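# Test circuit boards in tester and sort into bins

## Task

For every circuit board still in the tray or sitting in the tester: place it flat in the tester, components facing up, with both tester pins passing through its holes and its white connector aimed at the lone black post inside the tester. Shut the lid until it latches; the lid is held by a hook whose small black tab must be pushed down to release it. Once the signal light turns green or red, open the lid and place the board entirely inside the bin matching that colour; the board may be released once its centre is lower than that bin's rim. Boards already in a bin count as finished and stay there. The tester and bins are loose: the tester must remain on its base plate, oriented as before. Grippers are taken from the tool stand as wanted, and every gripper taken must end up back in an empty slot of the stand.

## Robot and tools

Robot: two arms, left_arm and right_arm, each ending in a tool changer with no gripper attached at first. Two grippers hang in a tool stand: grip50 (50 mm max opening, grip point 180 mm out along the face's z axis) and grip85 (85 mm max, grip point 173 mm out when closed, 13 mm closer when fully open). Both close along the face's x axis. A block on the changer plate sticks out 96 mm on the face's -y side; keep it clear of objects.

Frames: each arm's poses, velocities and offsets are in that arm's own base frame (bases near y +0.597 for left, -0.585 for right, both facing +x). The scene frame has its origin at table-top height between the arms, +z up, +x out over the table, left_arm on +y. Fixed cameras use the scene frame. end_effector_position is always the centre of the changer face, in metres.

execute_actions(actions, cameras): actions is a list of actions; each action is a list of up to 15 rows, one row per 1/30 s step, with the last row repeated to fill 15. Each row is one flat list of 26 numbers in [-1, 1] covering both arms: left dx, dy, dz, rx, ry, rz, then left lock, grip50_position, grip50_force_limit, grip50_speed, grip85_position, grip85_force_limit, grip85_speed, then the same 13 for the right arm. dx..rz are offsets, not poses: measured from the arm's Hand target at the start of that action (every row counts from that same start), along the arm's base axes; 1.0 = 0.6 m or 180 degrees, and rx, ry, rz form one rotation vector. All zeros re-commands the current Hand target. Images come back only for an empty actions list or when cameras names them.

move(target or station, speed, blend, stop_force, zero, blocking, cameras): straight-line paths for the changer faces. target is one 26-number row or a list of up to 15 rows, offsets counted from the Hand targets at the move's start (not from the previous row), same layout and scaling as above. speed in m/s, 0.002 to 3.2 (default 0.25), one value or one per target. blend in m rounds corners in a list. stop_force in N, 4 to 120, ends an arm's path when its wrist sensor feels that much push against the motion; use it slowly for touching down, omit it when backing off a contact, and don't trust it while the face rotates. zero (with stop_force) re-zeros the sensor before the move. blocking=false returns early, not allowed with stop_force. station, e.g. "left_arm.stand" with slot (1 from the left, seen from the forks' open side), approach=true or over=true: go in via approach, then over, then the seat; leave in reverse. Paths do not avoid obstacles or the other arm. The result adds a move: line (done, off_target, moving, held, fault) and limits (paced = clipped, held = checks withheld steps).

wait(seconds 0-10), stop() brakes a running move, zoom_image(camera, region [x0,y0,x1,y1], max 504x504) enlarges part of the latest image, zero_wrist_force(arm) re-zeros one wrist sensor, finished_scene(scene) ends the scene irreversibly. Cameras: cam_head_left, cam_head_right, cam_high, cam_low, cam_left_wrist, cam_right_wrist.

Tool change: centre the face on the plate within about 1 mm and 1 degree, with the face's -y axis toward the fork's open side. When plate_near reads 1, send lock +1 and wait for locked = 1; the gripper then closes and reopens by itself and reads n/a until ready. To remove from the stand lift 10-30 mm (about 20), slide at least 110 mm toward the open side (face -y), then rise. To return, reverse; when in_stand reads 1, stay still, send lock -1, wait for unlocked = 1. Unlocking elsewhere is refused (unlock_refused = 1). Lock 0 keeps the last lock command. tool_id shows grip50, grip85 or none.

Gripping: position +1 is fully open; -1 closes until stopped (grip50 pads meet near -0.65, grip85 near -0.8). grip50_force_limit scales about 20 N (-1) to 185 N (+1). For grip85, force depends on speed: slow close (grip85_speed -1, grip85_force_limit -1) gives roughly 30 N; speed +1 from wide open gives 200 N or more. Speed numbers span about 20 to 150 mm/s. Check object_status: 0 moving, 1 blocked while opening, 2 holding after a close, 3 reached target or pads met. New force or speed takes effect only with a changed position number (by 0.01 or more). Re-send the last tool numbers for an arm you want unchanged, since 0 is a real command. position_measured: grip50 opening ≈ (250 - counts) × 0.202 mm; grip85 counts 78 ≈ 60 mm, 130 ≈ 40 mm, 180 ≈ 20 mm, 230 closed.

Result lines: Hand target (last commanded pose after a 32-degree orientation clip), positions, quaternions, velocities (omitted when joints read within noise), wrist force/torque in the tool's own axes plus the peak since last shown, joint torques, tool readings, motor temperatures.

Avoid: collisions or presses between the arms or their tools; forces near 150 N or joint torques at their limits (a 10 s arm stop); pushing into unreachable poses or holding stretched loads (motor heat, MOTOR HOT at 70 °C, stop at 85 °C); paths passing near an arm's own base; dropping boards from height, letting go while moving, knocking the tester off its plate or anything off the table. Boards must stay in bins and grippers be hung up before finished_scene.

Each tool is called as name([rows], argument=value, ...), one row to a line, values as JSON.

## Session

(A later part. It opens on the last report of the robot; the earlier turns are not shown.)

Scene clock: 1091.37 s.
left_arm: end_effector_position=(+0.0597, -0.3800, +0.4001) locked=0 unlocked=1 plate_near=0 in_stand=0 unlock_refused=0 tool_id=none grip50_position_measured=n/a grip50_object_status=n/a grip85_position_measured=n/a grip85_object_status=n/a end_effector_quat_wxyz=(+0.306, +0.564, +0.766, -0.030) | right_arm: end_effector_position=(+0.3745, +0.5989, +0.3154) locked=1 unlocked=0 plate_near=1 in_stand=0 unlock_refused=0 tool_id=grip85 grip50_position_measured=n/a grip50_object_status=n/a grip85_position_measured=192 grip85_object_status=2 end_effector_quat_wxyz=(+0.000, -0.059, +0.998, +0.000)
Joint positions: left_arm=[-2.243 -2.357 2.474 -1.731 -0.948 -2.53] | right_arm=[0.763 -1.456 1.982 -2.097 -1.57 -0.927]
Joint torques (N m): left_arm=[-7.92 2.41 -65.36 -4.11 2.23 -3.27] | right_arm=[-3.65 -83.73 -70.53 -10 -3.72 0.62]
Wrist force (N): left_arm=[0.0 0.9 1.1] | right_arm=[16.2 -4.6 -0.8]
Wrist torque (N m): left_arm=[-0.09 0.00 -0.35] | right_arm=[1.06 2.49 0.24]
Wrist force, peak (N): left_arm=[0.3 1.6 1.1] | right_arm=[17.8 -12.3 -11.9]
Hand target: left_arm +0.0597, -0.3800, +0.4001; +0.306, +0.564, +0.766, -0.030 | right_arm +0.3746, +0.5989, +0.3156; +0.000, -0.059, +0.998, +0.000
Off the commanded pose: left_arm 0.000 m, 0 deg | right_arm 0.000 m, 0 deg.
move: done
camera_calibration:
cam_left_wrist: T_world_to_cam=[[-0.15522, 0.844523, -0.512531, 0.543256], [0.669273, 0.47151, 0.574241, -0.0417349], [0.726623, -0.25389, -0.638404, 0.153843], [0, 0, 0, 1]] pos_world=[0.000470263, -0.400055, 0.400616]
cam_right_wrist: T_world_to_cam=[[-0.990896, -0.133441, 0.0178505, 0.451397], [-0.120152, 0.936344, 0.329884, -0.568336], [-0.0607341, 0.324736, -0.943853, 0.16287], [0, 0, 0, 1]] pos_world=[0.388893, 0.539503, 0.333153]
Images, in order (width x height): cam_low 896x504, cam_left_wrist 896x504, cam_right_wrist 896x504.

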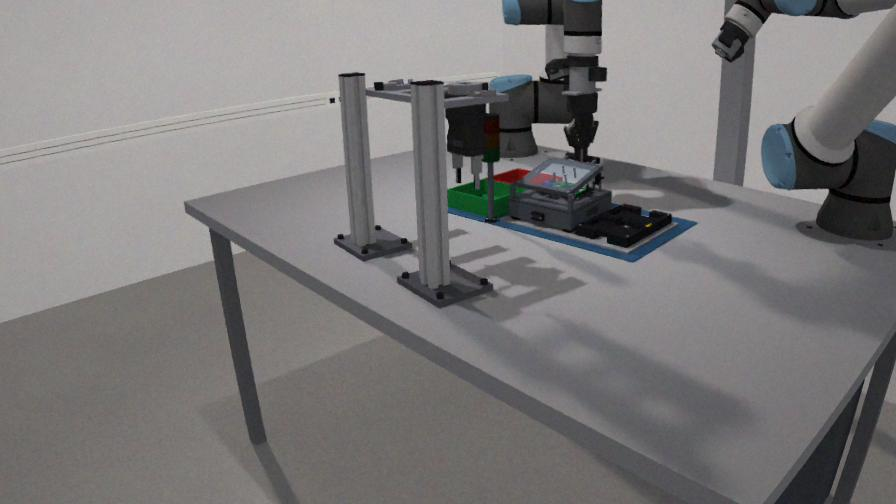

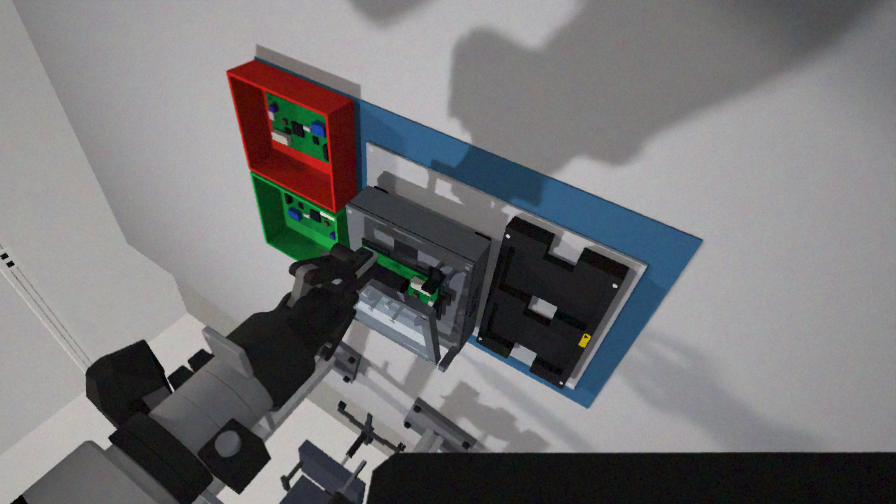

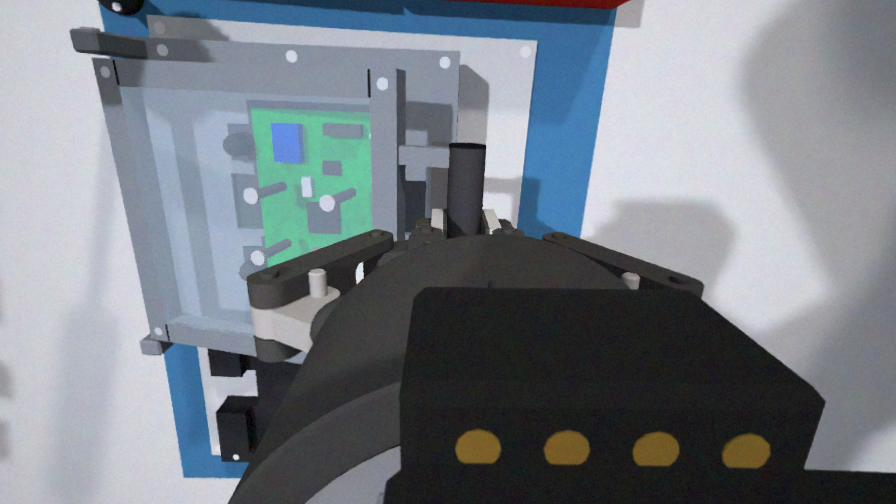

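move([
  [0,0,0,0,0,0,0,1,1,1,1,1,1,-0.0045,-0.0005,-0.0120,0,0,0,0,1,1,1,-1,-1,-1],
  [0,0,0,0,0,0,0,1,1,1,1,1,1,-0.0053,-0.0006,-0.0243,0,0,0,0,1,1,1,-1,-1,-1],
  [0,0,0,0,0,0,0,1,1,1,1,1,1,-0.0047,-0.0006,-0.0420,0,0,0,0,1,1,1,-1,-1,-1],
], speed=0.03, blend=0.003, cameras=["cam_right_wrist", "cam_low"])

zoom_image(camera="cam_low", region=[480, 100, 680, 250])

Scene clock: 1099.07 s.
left_arm: end_effector_position=(+0.0597, -0.3800, +0.4001) locked=0 unlocked=1 plate_near=0 in_stand=0 unlock_refused=0 tool_id=none grip50_position_measured=n/a grip50_object_status=n/a grip85_position_measured=n/a grip85_object_status=n/a end_effector_quat_wxyz=(+0.306, +0.564, +0.766, -0.030) | right_arm: end_effector_position=(+0.3717, +0.5985, +0.2901) locked=1 unlocked=0 plate_near=1 in_stand=0 unlock_refused=0 tool_id=grip85 grip50_position_measured=n/a grip50_object_status=n/a grip85_position_measured=192 grip85_object_status=2 end_effector_quat_wxyz=(+0.000, -0.059, +0.998, +0.000)
Joint positions: left_arm=[-2.243 -2.357 2.474 -1.731 -0.948 -2.53] | right_arm=[0.765 -1.435 2.01 -2.146 -1.57 -0.924]
Joint torques (N m): left_arm=[-8.53 0.65 -65 -4 2.48 -3.5] | right_arm=[-25.62 -88.42 -66.76 -9.34 -1.54 -3.13]
Wrist force (N): left_arm=[0.0 0.8 0.9] | right_arm=[18.1 -0.2 -0.6]
Wrist torque (N m): left_arm=[-0.09 -0.01 -0.35] | right_arm=[0.26 2.81 0.21]
Wrist force, peak (N): left_arm=[-0.2 1.6 1.1] | right_arm=[22.9 -3.6 -5.2]
Hand target: left_arm +0.0597, -0.3800, +0.4001; +0.306, +0.564, +0.766, -0.030 | right_arm +0.3718, +0.5985, +0.2904; +0.000, -0.059, +0.998, +0.000
Off the commanded pose: left_arm 0.000 m, 0 deg | right_arm 0.000 m, 0 deg.
move: done
camera_calibration:
cam_right_wrist: T_world_to_cam=[[-0.990896, -0.133441, 0.0178505, 0.448933], [-0.120152, 0.936344, 0.329884, -0.56009], [-0.0607341, 0.324736, -0.943853, 0.139006], [0, 0, 0, 1]] pos_world=[0.385993, 0.539203, 0.307953]
Images, in order (width x height): cam_low 896x504, cam_right_wrist 896x504.

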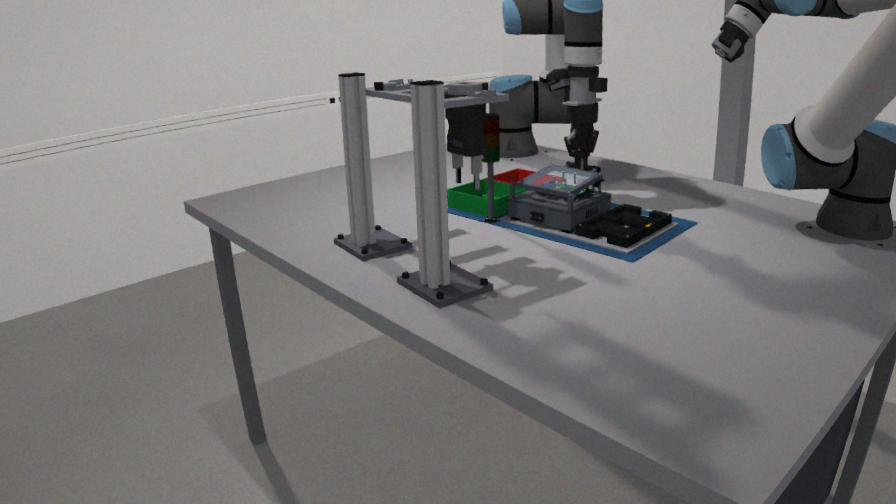

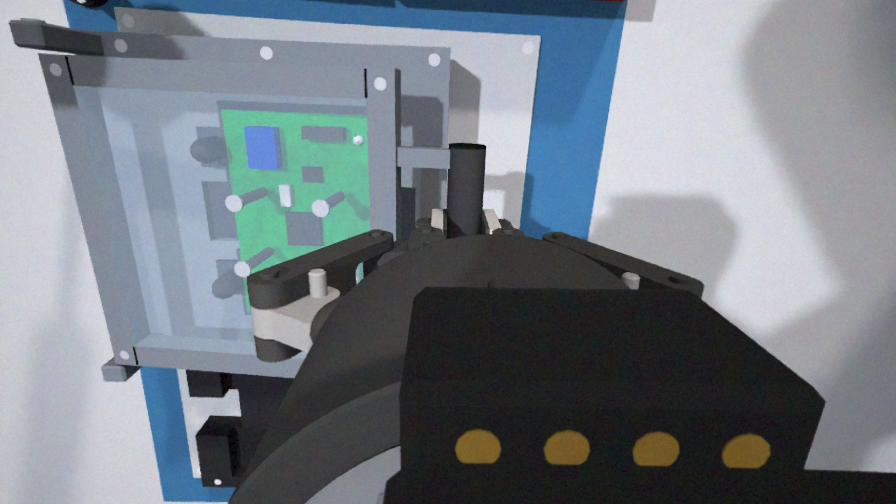

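Scaled by 2.520 from the camera's 896x504 image, which has a finer 1280x720 frame.

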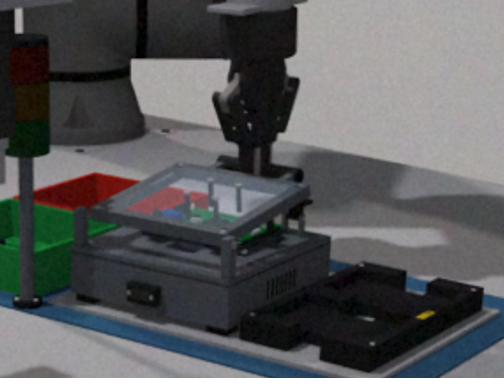

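move([
  [0,0,0,0,0,0,0,1,1,1,1,1,1,-0.0042,-0.0004,0,0,0,0,0,1,1,1,-1,-1,-1],
  [0,0,0,0,0,0,0,1,1,1,1,1,1,-0.0038,-0.0004,-0.0200,0,0,0,0,1,1,1,-1,-1,-1],
], speed=0.025, blend=0.001, cameras=["cam_right_wrist", "cam_low"])

zoom_image(camera="cam_low", region=[480, 100, 680, 250])

Scene clock: 1103.47 s.
left_arm: end_effector_position=(+0.0597, -0.3800, +0.4001) locked=0 unlocked=1 plate_near=0 in_stand=0 unlock_refused=0 tool_id=none grip50_position_measured=n/a grip50_object_status=n/a grip85_position_measured=n/a grip85_object_status=n/a end_effector_quat_wxyz=(+0.306, +0.564, +0.766, -0.030) | right_arm: end_effector_position=(+0.3694, +0.5983, +0.2782) locked=1 unlocked=0 plate_near=1 in_stand=0 unlock_refused=0 tool_id=grip85 grip50_position_measured=n/a grip50_object_status=n/a grip85_position_measured=192 grip85_object_status=2 end_effector_quat_wxyz=(+0.000, -0.059, +0.998, +0.000)
Joint positions: left_arm=[-2.243 -2.357 2.474 -1.731 -0.948 -2.53] | right_arm=[0.767 -1.425 2.023 -2.169 -1.57 -0.922]
Joint torques (N m): left_arm=[-8.08 2.92 -66.09 -3.95 2.22 -3.46] | right_arm=[-3.47 -79.1 -53.78 -4.68 -0.05 -2.87]
Wrist force (N): left_arm=[0.0 0.8 1.1] | right_arm=[4.6 0.2 -5.5]
Wrist torque (N m): left_arm=[-0.09 -0.01 -0.35] | right_arm=[0.28 0.39 0.25]
Wrist force, peak (N): left_arm=[-0.3 1.5 1.0] | right_arm=[17.7 0.4 -0.3]
Hand target: left_arm +0.0597, -0.3800, +0.4001; +0.306, +0.564, +0.766, -0.030 | right_arm +0.3695, +0.5983, +0.2784; +0.000, -0.059, +0.998, +0.000
Off the commanded pose: left_arm 0.000 m, 0 deg | right_arm 0.000 m, 0 deg.
move: done
camera_calibration:
cam_right_wrist: T_world_to_cam=[[-0.990896, -0.133441, 0.0178505, 0.446828], [-0.120152, 0.936344, 0.329884, -0.556127], [-0.0607341, 0.324736, -0.943853, 0.127638], [0, 0, 0, 1]] pos_world=[0.383693, 0.538903, 0.295953]
Images, in order (width x height): cam_low 896x504, cam_right_wrist 896x504.

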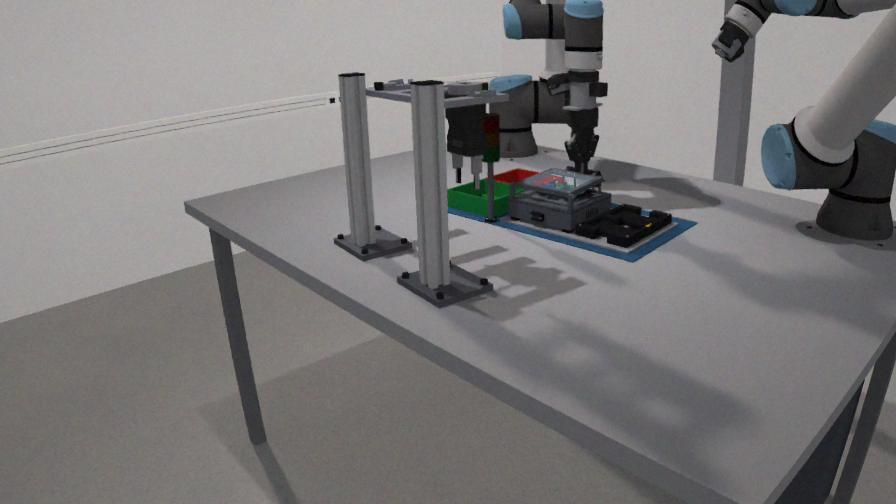

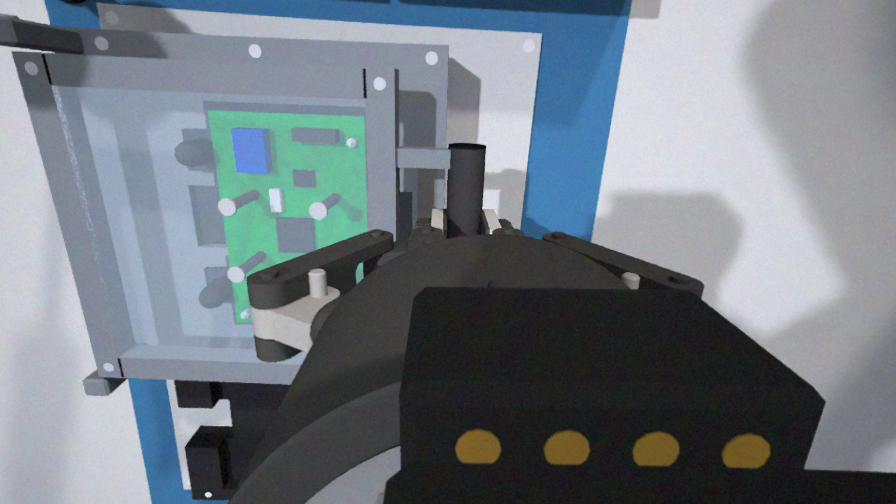

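Scaled by 2.520 from the camera's 896x504 image, which has a finer 1280x720 frame.

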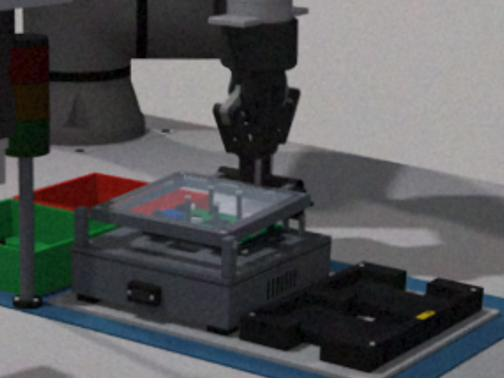

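move([
  [0,0,0,0,0,0,0,1,1,1,1,1,1,-0.0015,0,0,0,0,0,0,1,1,1,-0.1,-1,-1],
], speed=0.02, cameras=["cam_right_wrist"])

Scene clock: 1110.13 s.
left_arm: end_effector_position=(+0.0597, -0.3800, +0.4001) locked=0 unlocked=1 plate_near=0 in_stand=0 unlock_refused=0 tool_id=none grip50_position_measured=n/a grip50_object_status=n/a grip85_position_measured=n/a grip85_object_status=n/a end_effector_quat_wxyz=(+0.306, +0.564, +0.766, -0.030) | right_arm: end_effector_position=(+0.3685, +0.5983, +0.2783) locked=1 unlocked=0 plate_near=1 in_stand=0 unlock_refused=0 tool_id=grip85 grip50_position_measured=n/a grip50_object_status=n/a grip85_position_measured=142 grip85_object_status=3 end_effector_quat_wxyz=(+0.000, -0.059, +0.998, +0.000)
Joint positions: left_arm=[-2.243 -2.357 2.474 -1.731 -0.948 -2.53] | right_arm=[0.768 -1.426 2.024 -2.169 -1.57 -0.922]
Joint torques (N m): left_arm=[-6.44 1.13 -65.17 -3.48 2.19 -3.09] | right_arm=[12.99 -80.96 -47.35 -10.8 -1.17 2.34]
Wrist force (N): left_arm=[-0.2 1.0 1.2] | right_arm=[11.3 0.5 -0.8]
Wrist torque (N m): left_arm=[-0.07 0.02 -0.35] | right_arm=[0.29 1.62 0.07]
Wrist force, peak (N): left_arm=[0.2 1.6 1.0] | right_arm=[11.3 0.4 -0.7]
Hand target: left_arm +0.0597, -0.3800, +0.4001; +0.306, +0.564, +0.766, -0.030 | right_arm +0.3686, +0.5983, +0.2784; +0.000, -0.059, +0.998, +0.000
Off the commanded pose: left_arm 0.000 m, 0 deg | right_arm 0.000 m, 0 deg.
move: done
camera_calibration:
cam_right_wrist: T_world_to_cam=[[-0.990896, -0.133441, 0.0178505, 0.446032], [-0.120152, 0.936344, 0.329884, -0.556289], [-0.0607341, 0.324736, -0.943853, 0.127778], [0, 0, 0, 1]] pos_world=[0.382893, 0.538903, 0.296153]
Images, in order (width x height): cam_right_wrist 896x504.

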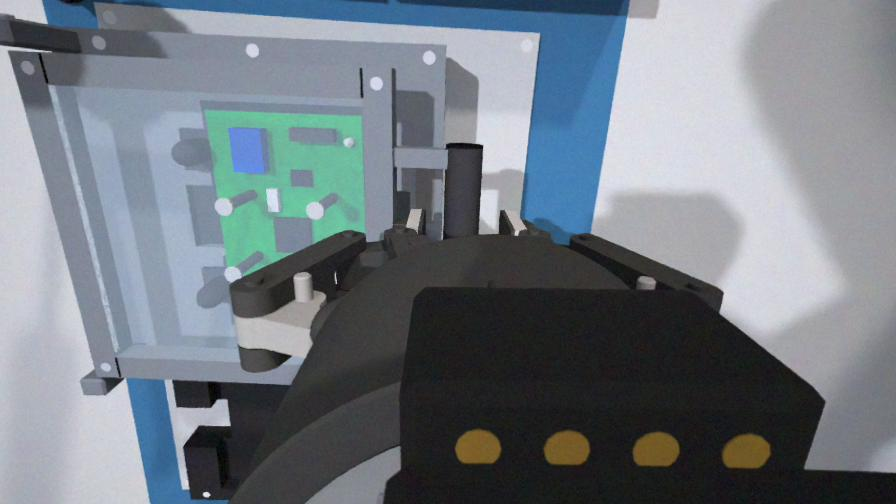

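move([
  [0,0,0,0,0,0,0,1,1,1,1,1,1,-0.003,0,0,0,0,0,0,1,1,1,-0.1,-1,-1],
  [0,0,0,0,0,0,0,1,1,1,1,1,1,-0.003,0,0.1,0,0,0,0,1,1,1,-0.1,-1,-1],
], speed=0.05, cameras=["cam_right_wrist", "cam_left_wrist"])

Scene clock: 1114.60 s.
left_arm: end_effector_position=(+0.0597, -0.3800, +0.4001) locked=0 unlocked=1 plate_near=0 in_stand=0 unlock_refused=0 tool_id=none grip50_position_measured=n/a grip50_object_status=n/a grip85_position_measured=n/a grip85_object_status=n/a end_effector_quat_wxyz=(+0.306, +0.564, +0.766, -0.030) | right_arm: end_effector_position=(+0.3668, +0.5983, +0.3386) locked=1 unlocked=0 plate_near=1 in_stand=0 unlock_refused=0 tool_id=grip85 grip50_position_measured=n/a grip50_object_status=n/a grip85_position_measured=142 grip85_object_status=3 end_effector_quat_wxyz=(+0.000, -0.059, +0.998, +0.000)
Joint positions: left_arm=[-2.243 -2.357 2.474 -1.731 -0.948 -2.53] | right_arm=[0.77 -1.483 1.966 -2.054 -1.57 -0.92]
Joint torques (N m): left_arm=[-6.54 3.58 -65.76 -4.04 2.33 -3.21] | right_arm=[19.02 -63.05 -40.86 -10.51 -1.17 -1.11]
Wrist force (N): left_arm=[0.1 1.0 1.0] | right_arm=[1.2 1.4 1.6]
Wrist torque (N m): left_arm=[-0.08 -0.01 -0.35] | right_arm=[0.16 -0.07 -0.01]
Wrist force, peak (N): left_arm=[0.0 1.4 1.2] | right_arm=[11.4 0.5 -1.2]
Hand target: left_arm +0.0597, -0.3800, +0.4001; +0.306, +0.564, +0.766, -0.030 | right_arm +0.3668, +0.5983, +0.3384; +0.000, -0.059, +0.998, +0.000
Off the commanded pose: left_arm 0.000 m, 0 deg | right_arm 0.000 m, 0 deg.
move: done
camera_calibration:
cam_left_wrist: T_world_to_cam=[[-0.15522, 0.844523, -0.512531, 0.543256], [0.669273, 0.47151, 0.574241, -0.0417349], [0.726623, -0.25389, -0.638404, 0.153843], [0, 0, 0, 1]] pos_world=[0.000470263, -0.400055, 0.400616]
cam_right_wrist: T_world_to_cam=[[-0.990909, -0.13337, 0.0176379, 0.443329], [-0.120144, 0.936291, 0.330038, -0.576475], [-0.0605313, 0.324919, -0.943803, 0.184268], [0, 0, 0, 1]] pos_world=[0.381193, 0.539003, 0.356352]
Images, in order (width x height): cam_left_wrist 896x504, cam_right_wrist 896x504.

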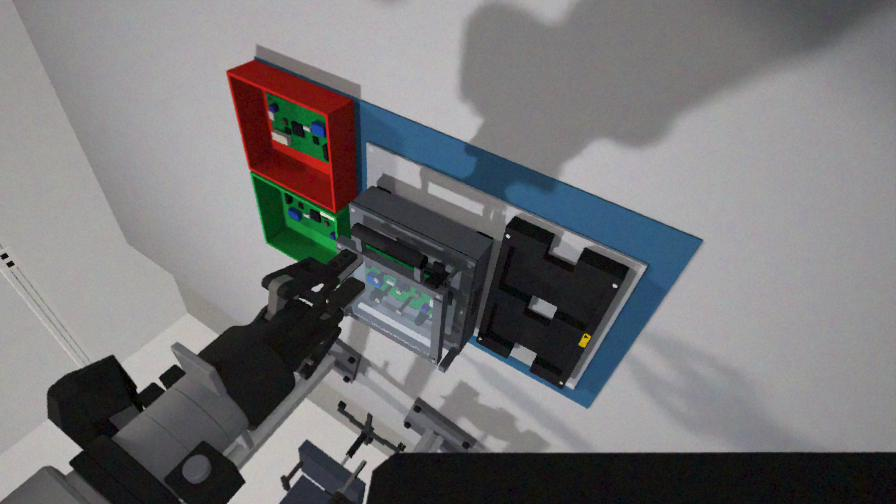

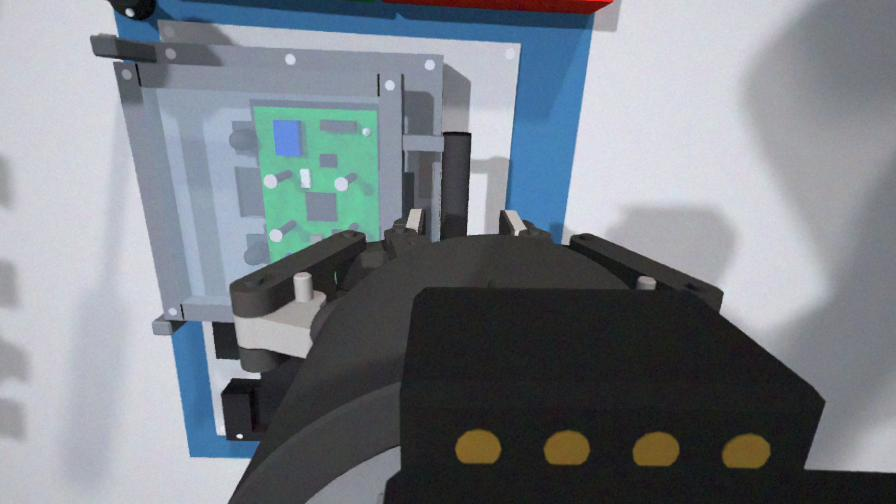

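move([
  [0,0,0,0,0,0,0,1,1,1,1,1,1,0.0703,0.0047,0,0,0,0,0,1,1,1,-0.8,-1,-1],
], speed=0.1, cameras=["cam_right_wrist"])

move([
  [0,0,0,0,0,0,0,1,1,1,1,1,1,0,0,-0.0917,0,0,0,0,1,1,1,-0.8,-1,-1],
], speed=0.03, stop_force=30, cameras=["cam_right_wrist", "cam_left_wrist", "cam_low"])

zoom_image(camera="cam_low", region=[460, 90, 660, 240])

Scene clock: 1121.80 s.
left_arm: end_effector_position=(+0.0597, -0.3800, +0.4001) locked=0 unlocked=1 plate_near=0 in_stand=0 unlock_refused=0 tool_id=none grip50_position_measured=n/a grip50_object_status=n/a grip85_position_measured=n/a grip85_object_status=n/a end_effector_quat_wxyz=(+0.306, +0.564, +0.766, -0.030) | right_arm: end_effector_position=(+0.4090, +0.6011, +0.3384) locked=1 unlocked=0 plate_near=1 in_stand=0 unlock_refused=0 tool_id=grip85 grip50_position_measured=n/a grip50_object_status=n/a grip85_position_measured=229 grip85_object_status=0 end_effector_quat_wxyz=(+0.000, -0.059, +0.998, +0.000)
Joint positions: left_arm=[-2.243 -2.357 2.474 -1.731 -0.948 -2.53] | right_arm=[0.731 -1.442 1.921 -2.049 -1.57 -0.958]
Joint torques (N m): left_arm=[-5.58 2.73 -66.01 -4.03 2.33 -3.48] | right_arm=[20.53 -87.44 -42.1 -10.75 0.99 2.92]
Wrist force (N): left_arm=[0.0 0.8 0.9] | right_arm=[1.3 1.3 1.2]
Wrist torque (N m): left_arm=[-0.10 -0.01 -0.35] | right_arm=[0.14 -0.05 0.08]
Wrist force, peak (N): left_arm=[0.1 1.4 1.2] | right_arm=[7.3 1.7 2.7]
Hand target: left_arm +0.0597, -0.3800, +0.4001; +0.306, +0.564, +0.766, -0.030 | right_arm +0.4090, +0.6011, +0.3384; +0.000, -0.059, +0.998, +0.000
Off the commanded pose: left_arm 0.000 m, 0 deg | right_arm 0.000 m, 0 deg.
move: done
camera_calibration:
cam_right_wrist: T_world_to_cam=[[-0.990903, -0.133405, 0.0177444, 0.485388], [-0.120147, 0.936317, 0.329961, -0.573865], [-0.0606327, 0.324827, -0.943828, 0.185852], [0, 0, 0, 1]] pos_world=[0.423293, 0.541703, 0.356152]
Images, in order (width x height): cam_right_wrist 896x504.

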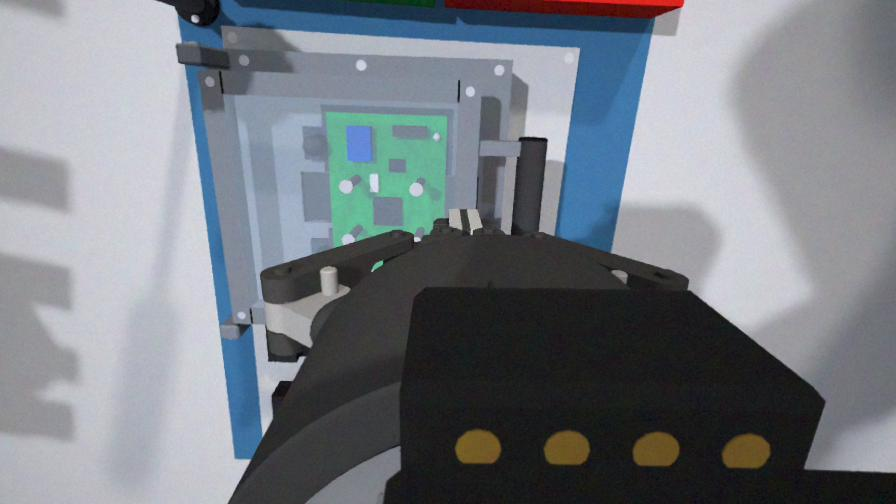

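Scene clock: 1124.60 s.
left_arm: end_effector_position=(+0.0597, -0.3800, +0.4001) locked=0 unlocked=1 plate_near=0 in_stand=0 unlock_refused=0 tool_id=none grip50_position_measured=n/a grip50_object_status=n/a grip85_position_measured=n/a grip85_object_status=n/a end_effector_quat_wxyz=(+0.306, +0.564, +0.766, -0.030) | right_arm: end_effector_position=(+0.4090, +0.6011, +0.2879) locked=1 unlocked=0 plate_near=1 in_stand=0 unlock_refused=0 tool_id=grip85 grip50_position_measured=n/a grip50_object_status=n/a grip85_position_measured=229 grip85_object_status=3 end_effector_quat_wxyz=(+0.000, -0.059, +0.998, +0.000)
Joint positions: left_arm=[-2.243 -2.357 2.474 -1.731 -0.948 -2.53] | right_arm=[0.731 -1.398 1.97 -2.143 -1.57 -0.958]
Joint torques (N m): left_arm=[-4.44 3.53 -66.6 -4.09 2.68 -3.64] | right_arm=[15.3 -63.38 -48.68 -5.91 1.03 2.88]
Wrist force (N): left_arm=[0.1 1.1 1.1] | right_arm=[-0.3 2.3 -20.0]
Wrist torque (N m): left_arm=[-0.07 -0.01 -0.35] | right_arm=[0.10 -0.36 0.09]
Wrist force, peak (N): left_arm=[-0.1 1.3 1.2] | right_arm=[9.1 -4.5 -72.0]
Hand target: left_arm +0.0597, -0.3800, +0.4001; +0.306, +0.564, +0.766, -0.030 | right_arm +0.4090, +0.6011, +0.2879; +0.000, -0.059, +0.998, +0.001 (not the last commanded pose)
Off the commanded pose: left_arm 0.000 m, 0 deg | right_arm 0.005 m, 0 deg.
move: contact (right_arm)
camera_calibration:
cam_left_wrist: T_world_to_cam=[[-0.15522, 0.844523, -0.512531, 0.543256], [0.669273, 0.47151, 0.574241, -0.0417349], [0.726623, -0.25389, -0.638404, 0.153843], [0, 0, 0, 1]] pos_world=[0.000470263, -0.400055, 0.400616]
cam_right_wrist: T_world_to_cam=[[-0.990897, -0.133466, 0.0176179, 0.486354], [-0.120247, 0.936308, 0.329951, -0.557151], [-0.0605331, 0.324829, -0.943834, 0.138148], [0, 0, 0, 1]] pos_world=[0.423293, 0.541703, 0.305652]
Images, in order (width x height): cam_low 896x504, cam_left_wrist 896x504, cam_right_wrist 896x504.

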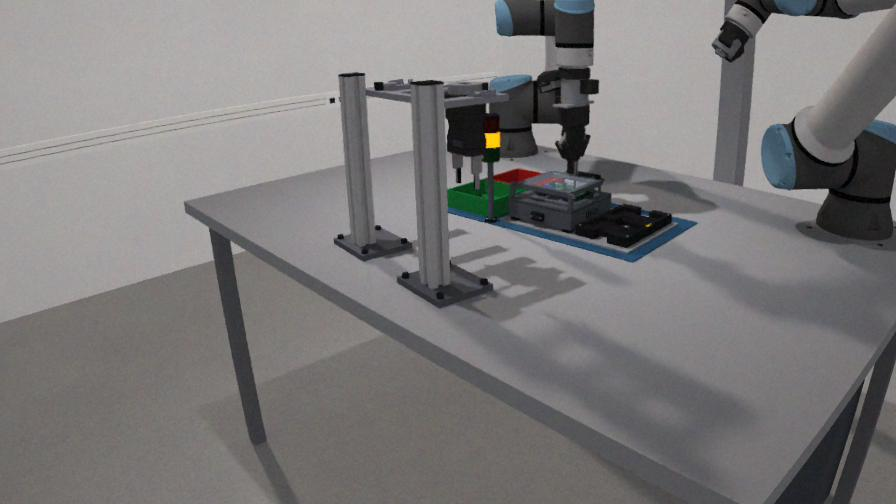

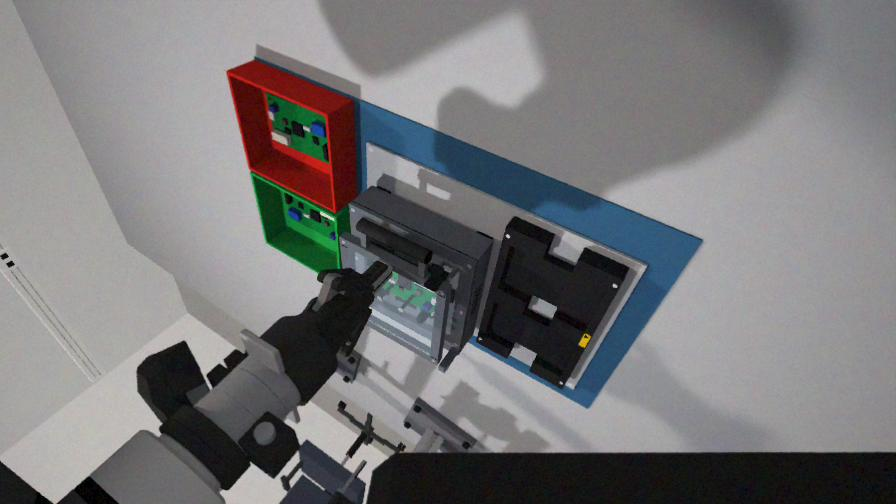

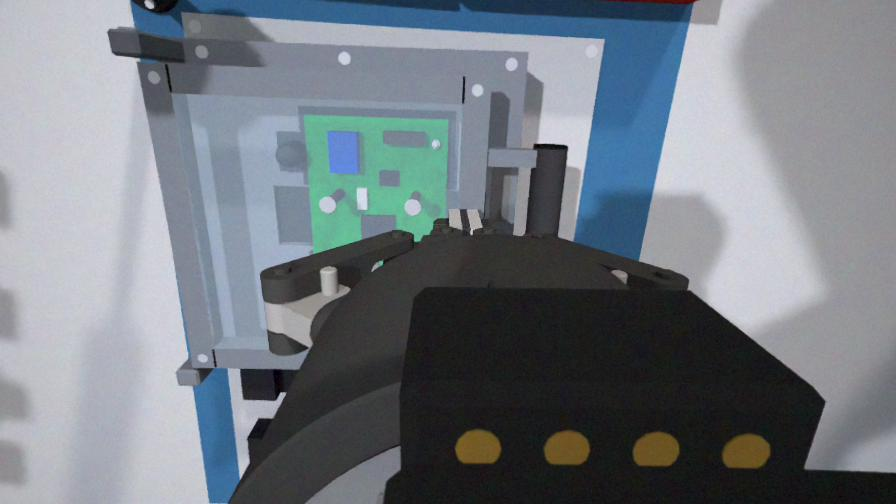

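Scaled by 2.520 from the camera's 896x504 image, which has a finer 1280x720 frame.

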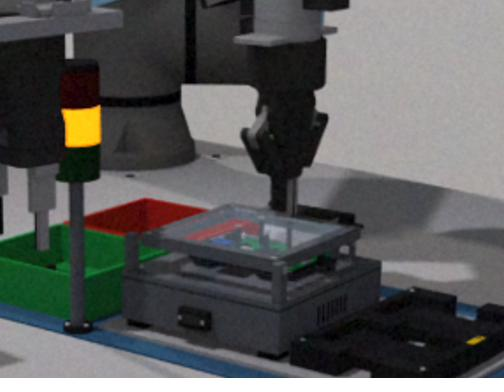

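move([
  [0,0,0,0,0,0,0,1,1,1,1,1,1,0,0,0.12,0,0,0,0,1,1,1,-0.8,-1,-1],
], speed=0.15)

move([
  [0,0,0,0,0,0,0,1,1,1,1,1,1,-0.0665,0.1447,0,0,0,-0.5,0,1,1,1,0.1,-1,-1],
], speed=0.4, cameras=["cam_right_wrist", "cam_low"])

zoom_image(camera="cam_low", region=[460, 90, 660, 240])

Scene clock: 1132.27 s.
left_arm: end_effector_position=(+0.0597, -0.3800, +0.4001) locked=0 unlocked=1 plate_near=0 in_stand=0 unlock_refused=0 tool_id=none grip50_position_measured=n/a grip50_object_status=n/a grip85_position_measured=n/a grip85_object_status=n/a end_effector_quat_wxyz=(+0.306, +0.564, +0.766, -0.030) | right_arm: end_effector_position=(+0.4090, +0.6011, +0.3599) locked=1 unlocked=0 plate_near=1 in_stand=0 unlock_refused=0 tool_id=grip85 grip50_position_measured=n/a grip50_object_status=n/a grip85_position_measured=229 grip85_object_status=3 end_effector_quat_wxyz=(+0.000, -0.059, +0.998, +0.001)
Joint positions: left_arm=[-2.243 -2.357 2.474 -1.731 -0.948 -2.53] | right_arm=[0.731 -1.459 1.897 -2.01 -1.57 -0.958]
Joint torques (N m): left_arm=[-5.04 2.62 -65.93 -4.28 2.97 -3.15] | right_arm=[16.38 -78.74 -47.23 -8.7 0.85 1.88]
Wrist force (N): left_arm=[0.2 1.5 1.0] | right_arm=[1.2 0.9 1.1]
Wrist torque (N m): left_arm=[-0.05 -0.02 -0.35] | right_arm=[0.12 -0.06 0.08]
Wrist force, peak (N): left_arm=[0.1 1.5 1.3] | right_arm=[-0.4 1.9 -20.1]
Hand target: left_arm +0.0597, -0.3800, +0.4001; +0.306, +0.564, +0.766, -0.030 | right_arm +0.4090, +0.6011, +0.3599; +0.000, -0.059, +0.998, +0.001
Off the commanded pose: left_arm 0.000 m, 0 deg | right_arm 0.000 m, 0 deg.
move: done

Scene clock: 1134.77 s.
left_arm: end_effector_position=(+0.0597, -0.3800, +0.4001) locked=0 unlocked=1 plate_near=0 in_stand=0 unlock_refused=0 tool_id=none grip50_position_measured=n/a grip50_object_status=n/a grip85_position_measured=n/a grip85_object_status=n/a end_effector_quat_wxyz=(+0.306, +0.564, +0.766, -0.030) | right_arm: end_effector_position=(+0.3690, +0.6880, +0.3599) locked=1 unlocked=0 plate_near=1 in_stand=0 unlock_refused=0 tool_id=grip85 grip50_position_measured=n/a grip50_object_status=n/a grip85_position_measured=117 grip85_object_status=3 end_effector_quat_wxyz=(+0.000, +0.664, +0.748, +0.000)
Joint positions: left_arm=[-2.243 -2.357 2.474 -1.731 -0.948 -2.53] | right_arm=[0.854 -1.374 1.797 -1.995 -1.571 0.735]
Joint torques (N m): left_arm=[-5.17 4.63 -66.5 -4.24 2.82 -3.16] | right_arm=[-14.98 -96.53 -43.56 -6.26 -0.71 1.9]
Wrist force (N): left_arm=[-0.1 0.9 0.8] | right_arm=[1.0 1.4 1.6]
Wrist torque (N m): left_arm=[-0.08 0.00 -0.35] | right_arm=[0.16 -0.06 0.14]
Wrist force, peak (N): left_arm=[-0.2 1.1 1.3] | right_arm=[1.9 0.8 1.8]
Hand target: left_arm +0.0597, -0.3800, +0.4001; +0.306, +0.564, +0.766, -0.030 | right_arm +0.3691, +0.6879, +0.3599; +0.000, +0.664, +0.748, +0.000
Off the commanded pose: left_arm 0.000 m, 0 deg | right_arm 0.000 m, 0 deg.
move: done
camera_calibration:
cam_right_wrist: T_world_to_cam=[[-0.133879, 0.990842, 0.0175649, -0.632609], [0.936209, 0.120646, 0.330086, -0.495871], [0.324944, 0.060636, -0.943788, 0.214943], [0, 0, 0, 1]] pos_world=[0.309702, 0.673607, 0.377652]
Images, in order (width x height): cam_low 896x504, cam_right_wrist 896x504.

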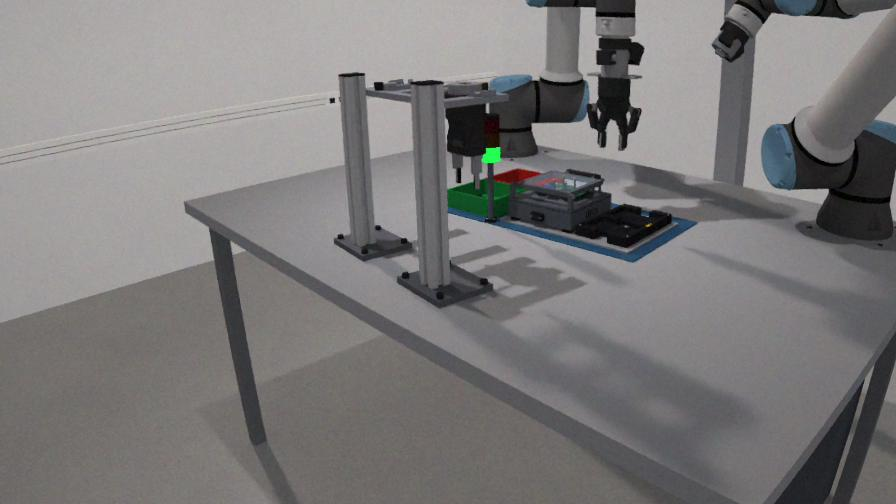

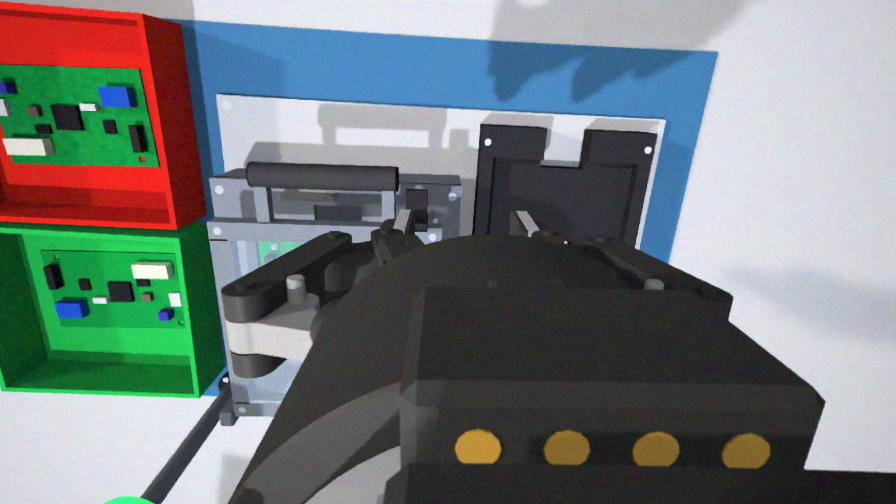

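Scaled by 2.520 from the camera's 896x504 image, which has a finer 1280x720 frame.

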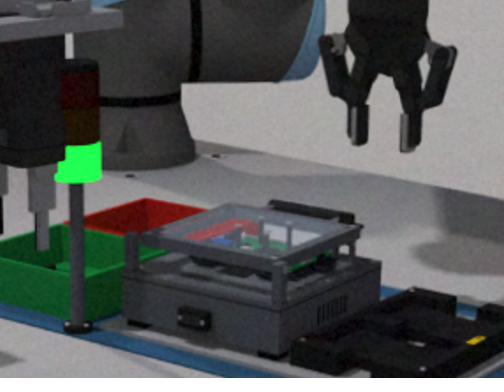

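move([
  [0,0,0,0,0,0,0,1,1,1,1,1,1,0,0,-0.112,0,0,0,0,1,1,1,0.1,-1,-1],
], speed=0.08, stop_force=10, cameras=["cam_right_wrist"])

zoom_image(camera="cam_right_wrist", region=[280, 130, 560, 290])

Scene clock: 1141.87 s.
left_arm: end_effector_position=(+0.0597, -0.3800, +0.4001) locked=0 unlocked=1 plate_near=0 in_stand=0 unlock_refused=0 tool_id=none grip50_position_measured=n/a grip50_object_status=n/a grip85_position_measured=n/a grip85_object_status=n/a end_effector_quat_wxyz=(+0.306, +0.564, +0.766, -0.030) | right_arm: end_effector_position=(+0.3691, +0.6879, +0.2927) locked=1 unlocked=0 plate_near=1 in_stand=0 unlock_refused=0 tool_id=grip85 grip50_position_measured=n/a grip50_object_status=n/a grip85_position_measured=117 grip85_object_status=3 end_effector_quat_wxyz=(+0.000, +0.664, +0.748, +0.000)
Joint positions: left_arm=[-2.243 -2.357 2.474 -1.731 -0.948 -2.53] | right_arm=[0.854 -1.321 1.863 -2.114 -1.571 0.735]
Joint torques (N m): left_arm=[-6.54 2.3 -65.56 -4.39 3.29 -3.41] | right_arm=[-14.62 -98.88 -62.23 -4.22 0.42 2.76]
Wrist force (N): left_arm=[0.1 1.0 0.9] | right_arm=[0.9 1.0 1.6]
Wrist torque (N m): left_arm=[-0.07 -0.01 -0.35] | right_arm=[0.12 -0.01 0.10]
Wrist force, peak (N): left_arm=[0.5 1.3 1.2] | right_arm=[0.8 0.5 5.5]
Hand target: left_arm +0.0597, -0.3800, +0.4001; +0.306, +0.564, +0.766, -0.030 | right_arm +0.3691, +0.6879, +0.2927; +0.000, +0.664, +0.748, +0.000
Off the commanded pose: left_arm 0.000 m, 0 deg | right_arm 0.000 m, 0 deg.
move: done
camera_calibration:
cam_right_wrist: T_world_to_cam=[[-0.133463, 0.990897, 0.0176053, -0.631607], [0.936278, 0.120242, 0.330039, -0.473425], [0.324918, 0.0605313, -0.943803, 0.151603], [0, 0, 0, 1]] pos_world=[0.309703, 0.673607, 0.310452]
Images, in order (width x height): cam_right_wrist 896x504.

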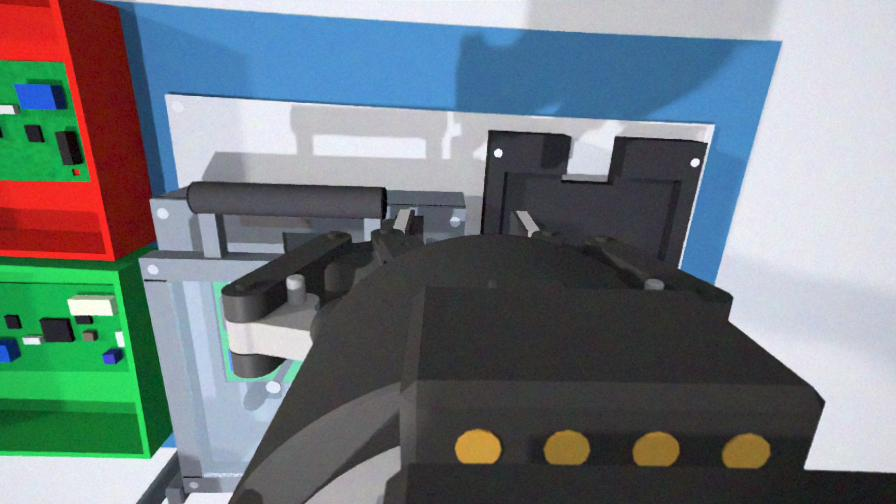

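Scaled by 1.800 from the camera's 896x504 image, which has a finer 1280x720 frame.

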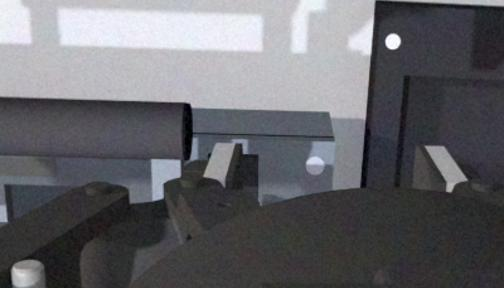

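move([
  [0,0,0,0,0,0,0,1,1,1,1,1,1,0,0,-0.032,0,0,0,0,1,1,1,0.1,-1,-1],
], speed=0.015, stop_force=15, cameras=["cam_right_wrist", "cam_left_wrist"])

zoom_image(camera="cam_right_wrist", region=[280, 130, 560, 290])

Scene clock: 1146.70 s.
left_arm: end_effector_position=(+0.0597, -0.3800, +0.4001) locked=0 unlocked=1 plate_near=0 in_stand=0 unlock_refused=0 tool_id=none grip50_position_measured=n/a grip50_object_status=n/a grip85_position_measured=n/a grip85_object_status=n/a end_effector_quat_wxyz=(+0.306, +0.564, +0.766, -0.030) | right_arm: end_effector_position=(+0.3691, +0.6879, +0.2795) locked=1 unlocked=0 plate_near=1 in_stand=0 unlock_refused=0 tool_id=grip85 grip50_position_measured=n/a grip50_object_status=n/a grip85_position_measured=117 grip85_object_status=3 end_effector_quat_wxyz=(+0.000, +0.664, +0.748, +0.000)
Joint positions: left_arm=[-2.243 -2.357 2.474 -1.731 -0.948 -2.53] | right_arm=[0.854 -1.309 1.875 -2.137 -1.571 0.735]
Joint torques (N m): left_arm=[-4.92 3.75 -66.04 -4.34 3.28 -3.44] | right_arm=[-8.5 -80.62 -55.82 -3.94 -2.88 0.61]
Wrist force (N): left_arm=[0.0 1.0 1.1] | right_arm=[1.9 -5.3 -13.9]
Wrist torque (N m): left_arm=[-0.08 0.00 -0.35] | right_arm=[1.11 -0.14 0.24]
Wrist force, peak (N): left_arm=[0.3 1.3 1.4] | right_arm=[-3.3 -18.9 -41.5]
Hand target: left_arm +0.0597, -0.3800, +0.4001; +0.306, +0.564, +0.766, -0.030 | right_arm +0.3691, +0.6879, +0.2795; +0.000, +0.664, +0.748, +0.000 (not the last commanded pose)
Off the commanded pose: left_arm 0.000 m, 0 deg | right_arm 0.006 m, 0 deg.
move: contact (right_arm)
camera_calibration:
cam_left_wrist: T_world_to_cam=[[-0.15522, 0.844523, -0.512531, 0.543256], [0.669273, 0.47151, 0.574241, -0.0417349], [0.726623, -0.25389, -0.638404, 0.153843], [0, 0, 0, 1]] pos_world=[0.000470263, -0.400055, 0.400616]
cam_right_wrist: T_world_to_cam=[[-0.133416, 0.990902, 0.0177276, -0.631429], [0.936274, 0.120156, 0.330081, -0.469022], [0.324947, 0.060636, -0.943786, 0.139061], [0, 0, 0, 1]] pos_world=[0.309703, 0.673607, 0.297252]
Images, in order (width x height): cam_left_wrist 896x504, cam_right_wrist 896x504.

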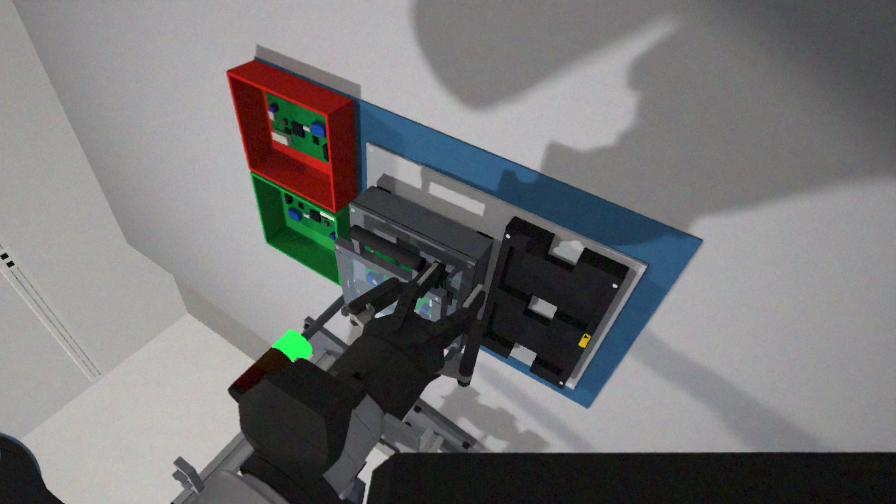

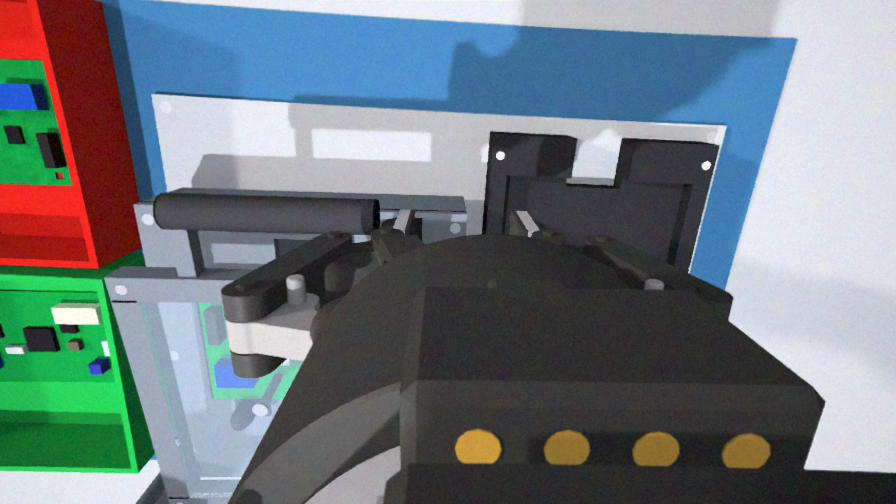

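Scaled by 1.800 from the camera's 896x504 image, which has a finer 1280x720 frame.

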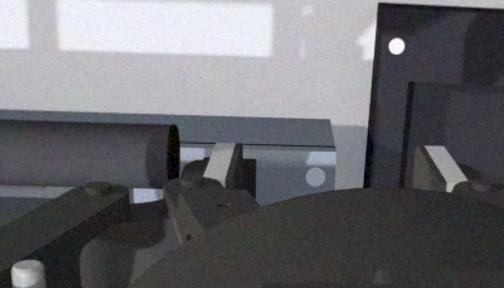

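move([
  [0,0,0,0,0,0,0,1,1,1,1,1,1,0,0,0.03,0,0,0,0,1,1,1,0.1,-1,-1],
  [0,0,0,0,0,0,0,1,1,1,1,1,1,0,0,0.1342,0,0,0,0,1,1,1,0.1,-1,-1],
], speed=[0.03, 0.15], cameras=["cam_right_wrist", "cam_low"])

zoom_image(camera="cam_low", region=[460, 90, 660, 240])

Scene clock: 1151.10 s.
left_arm: end_effector_position=(+0.0597, -0.3800, +0.4001) locked=0 unlocked=1 plate_near=0 in_stand=0 unlock_refused=0 tool_id=none grip50_position_measured=n/a grip50_object_status=n/a grip85_position_measured=n/a grip85_object_status=n/a end_effector_quat_wxyz=(+0.306, +0.564, +0.766, -0.030) | right_arm: end_effector_position=(+0.3691, +0.6880, +0.3600) locked=1 unlocked=0 plate_near=1 in_stand=0 unlock_refused=0 tool_id=grip85 grip50_position_measured=n/a grip50_object_status=n/a grip85_position_measured=117 grip85_object_status=3 end_effector_quat_wxyz=(+0.000, +0.664, +0.748, +0.001)
Joint positions: left_arm=[-2.243 -2.357 2.474 -1.731 -0.948 -2.53] | right_arm=[0.854 -1.374 1.797 -1.995 -1.571 0.735]
Joint torques (N m): left_arm=[-6.04 2.76 -66.85 -4.77 3.21 -3.56] | right_arm=[-5.62 -87.01 -47.23 -8.91 0.37 -1.21]
Wrist force (N): left_arm=[-0.3 0.9 1.0] | right_arm=[1.2 1.0 1.4]
Wrist torque (N m): left_arm=[-0.09 0.02 -0.35] | right_arm=[0.14 -0.08 0.11]
Wrist force, peak (N): left_arm=[0.2 1.2 1.6] | right_arm=[2.1 -5.3 -14.4]
Hand target: left_arm +0.0597, -0.3800, +0.4001; +0.306, +0.564, +0.766, -0.030 | right_arm +0.3691, +0.6879, +0.3600; +0.000, +0.664, +0.748, +0.000
Off the commanded pose: left_arm 0.000 m, 0 deg | right_arm 0.000 m, 0 deg.
move: done
camera_calibration:
cam_right_wrist: T_world_to_cam=[[-0.133413, 0.990902, 0.017715, -0.632841], [0.936244, 0.120151, 0.330169, -0.495741], [0.325037, 0.0606343, -0.943756, 0.215059], [0, 0, 0, 1]] pos_world=[0.309803, 0.673607, 0.377852]
Images, in order (width x height): cam_low 896x504, cam_right_wrist 896x504.

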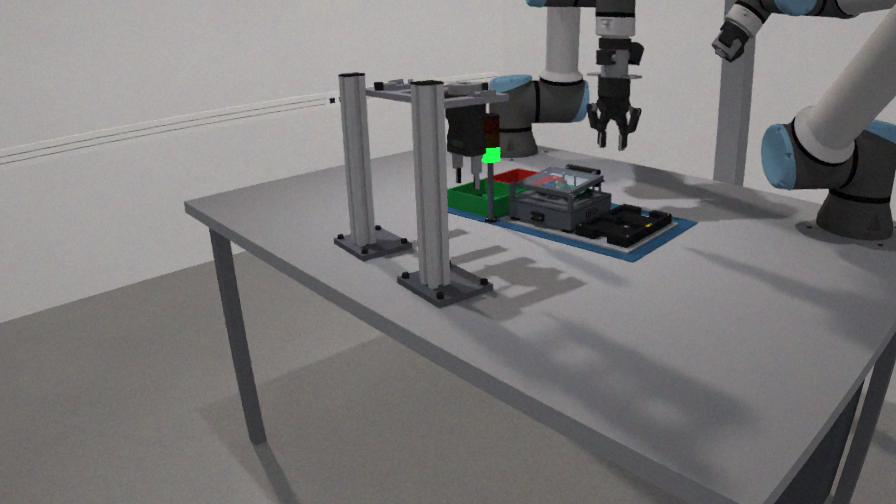

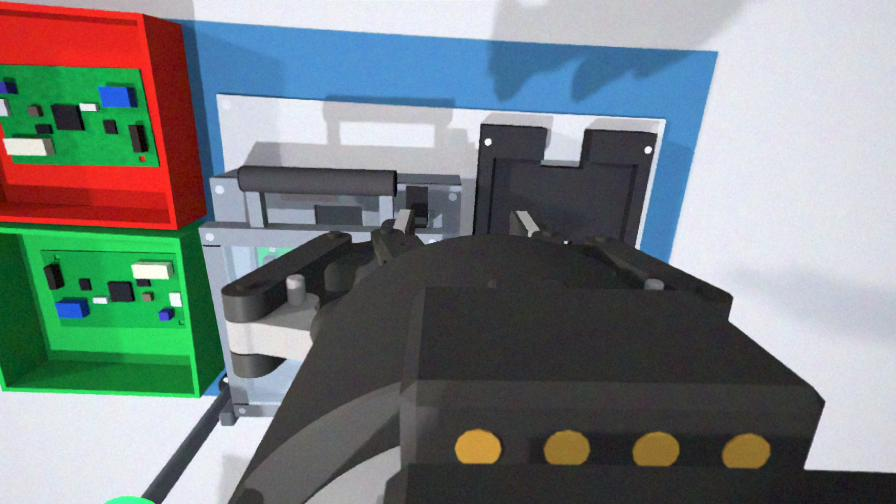

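Scaled by 2.520 from the camera's 896x504 image, which has a finer 1280x720 frame.

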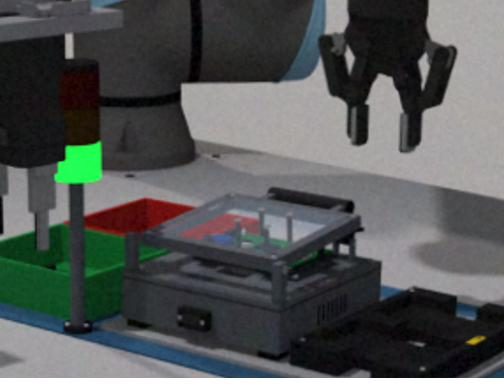

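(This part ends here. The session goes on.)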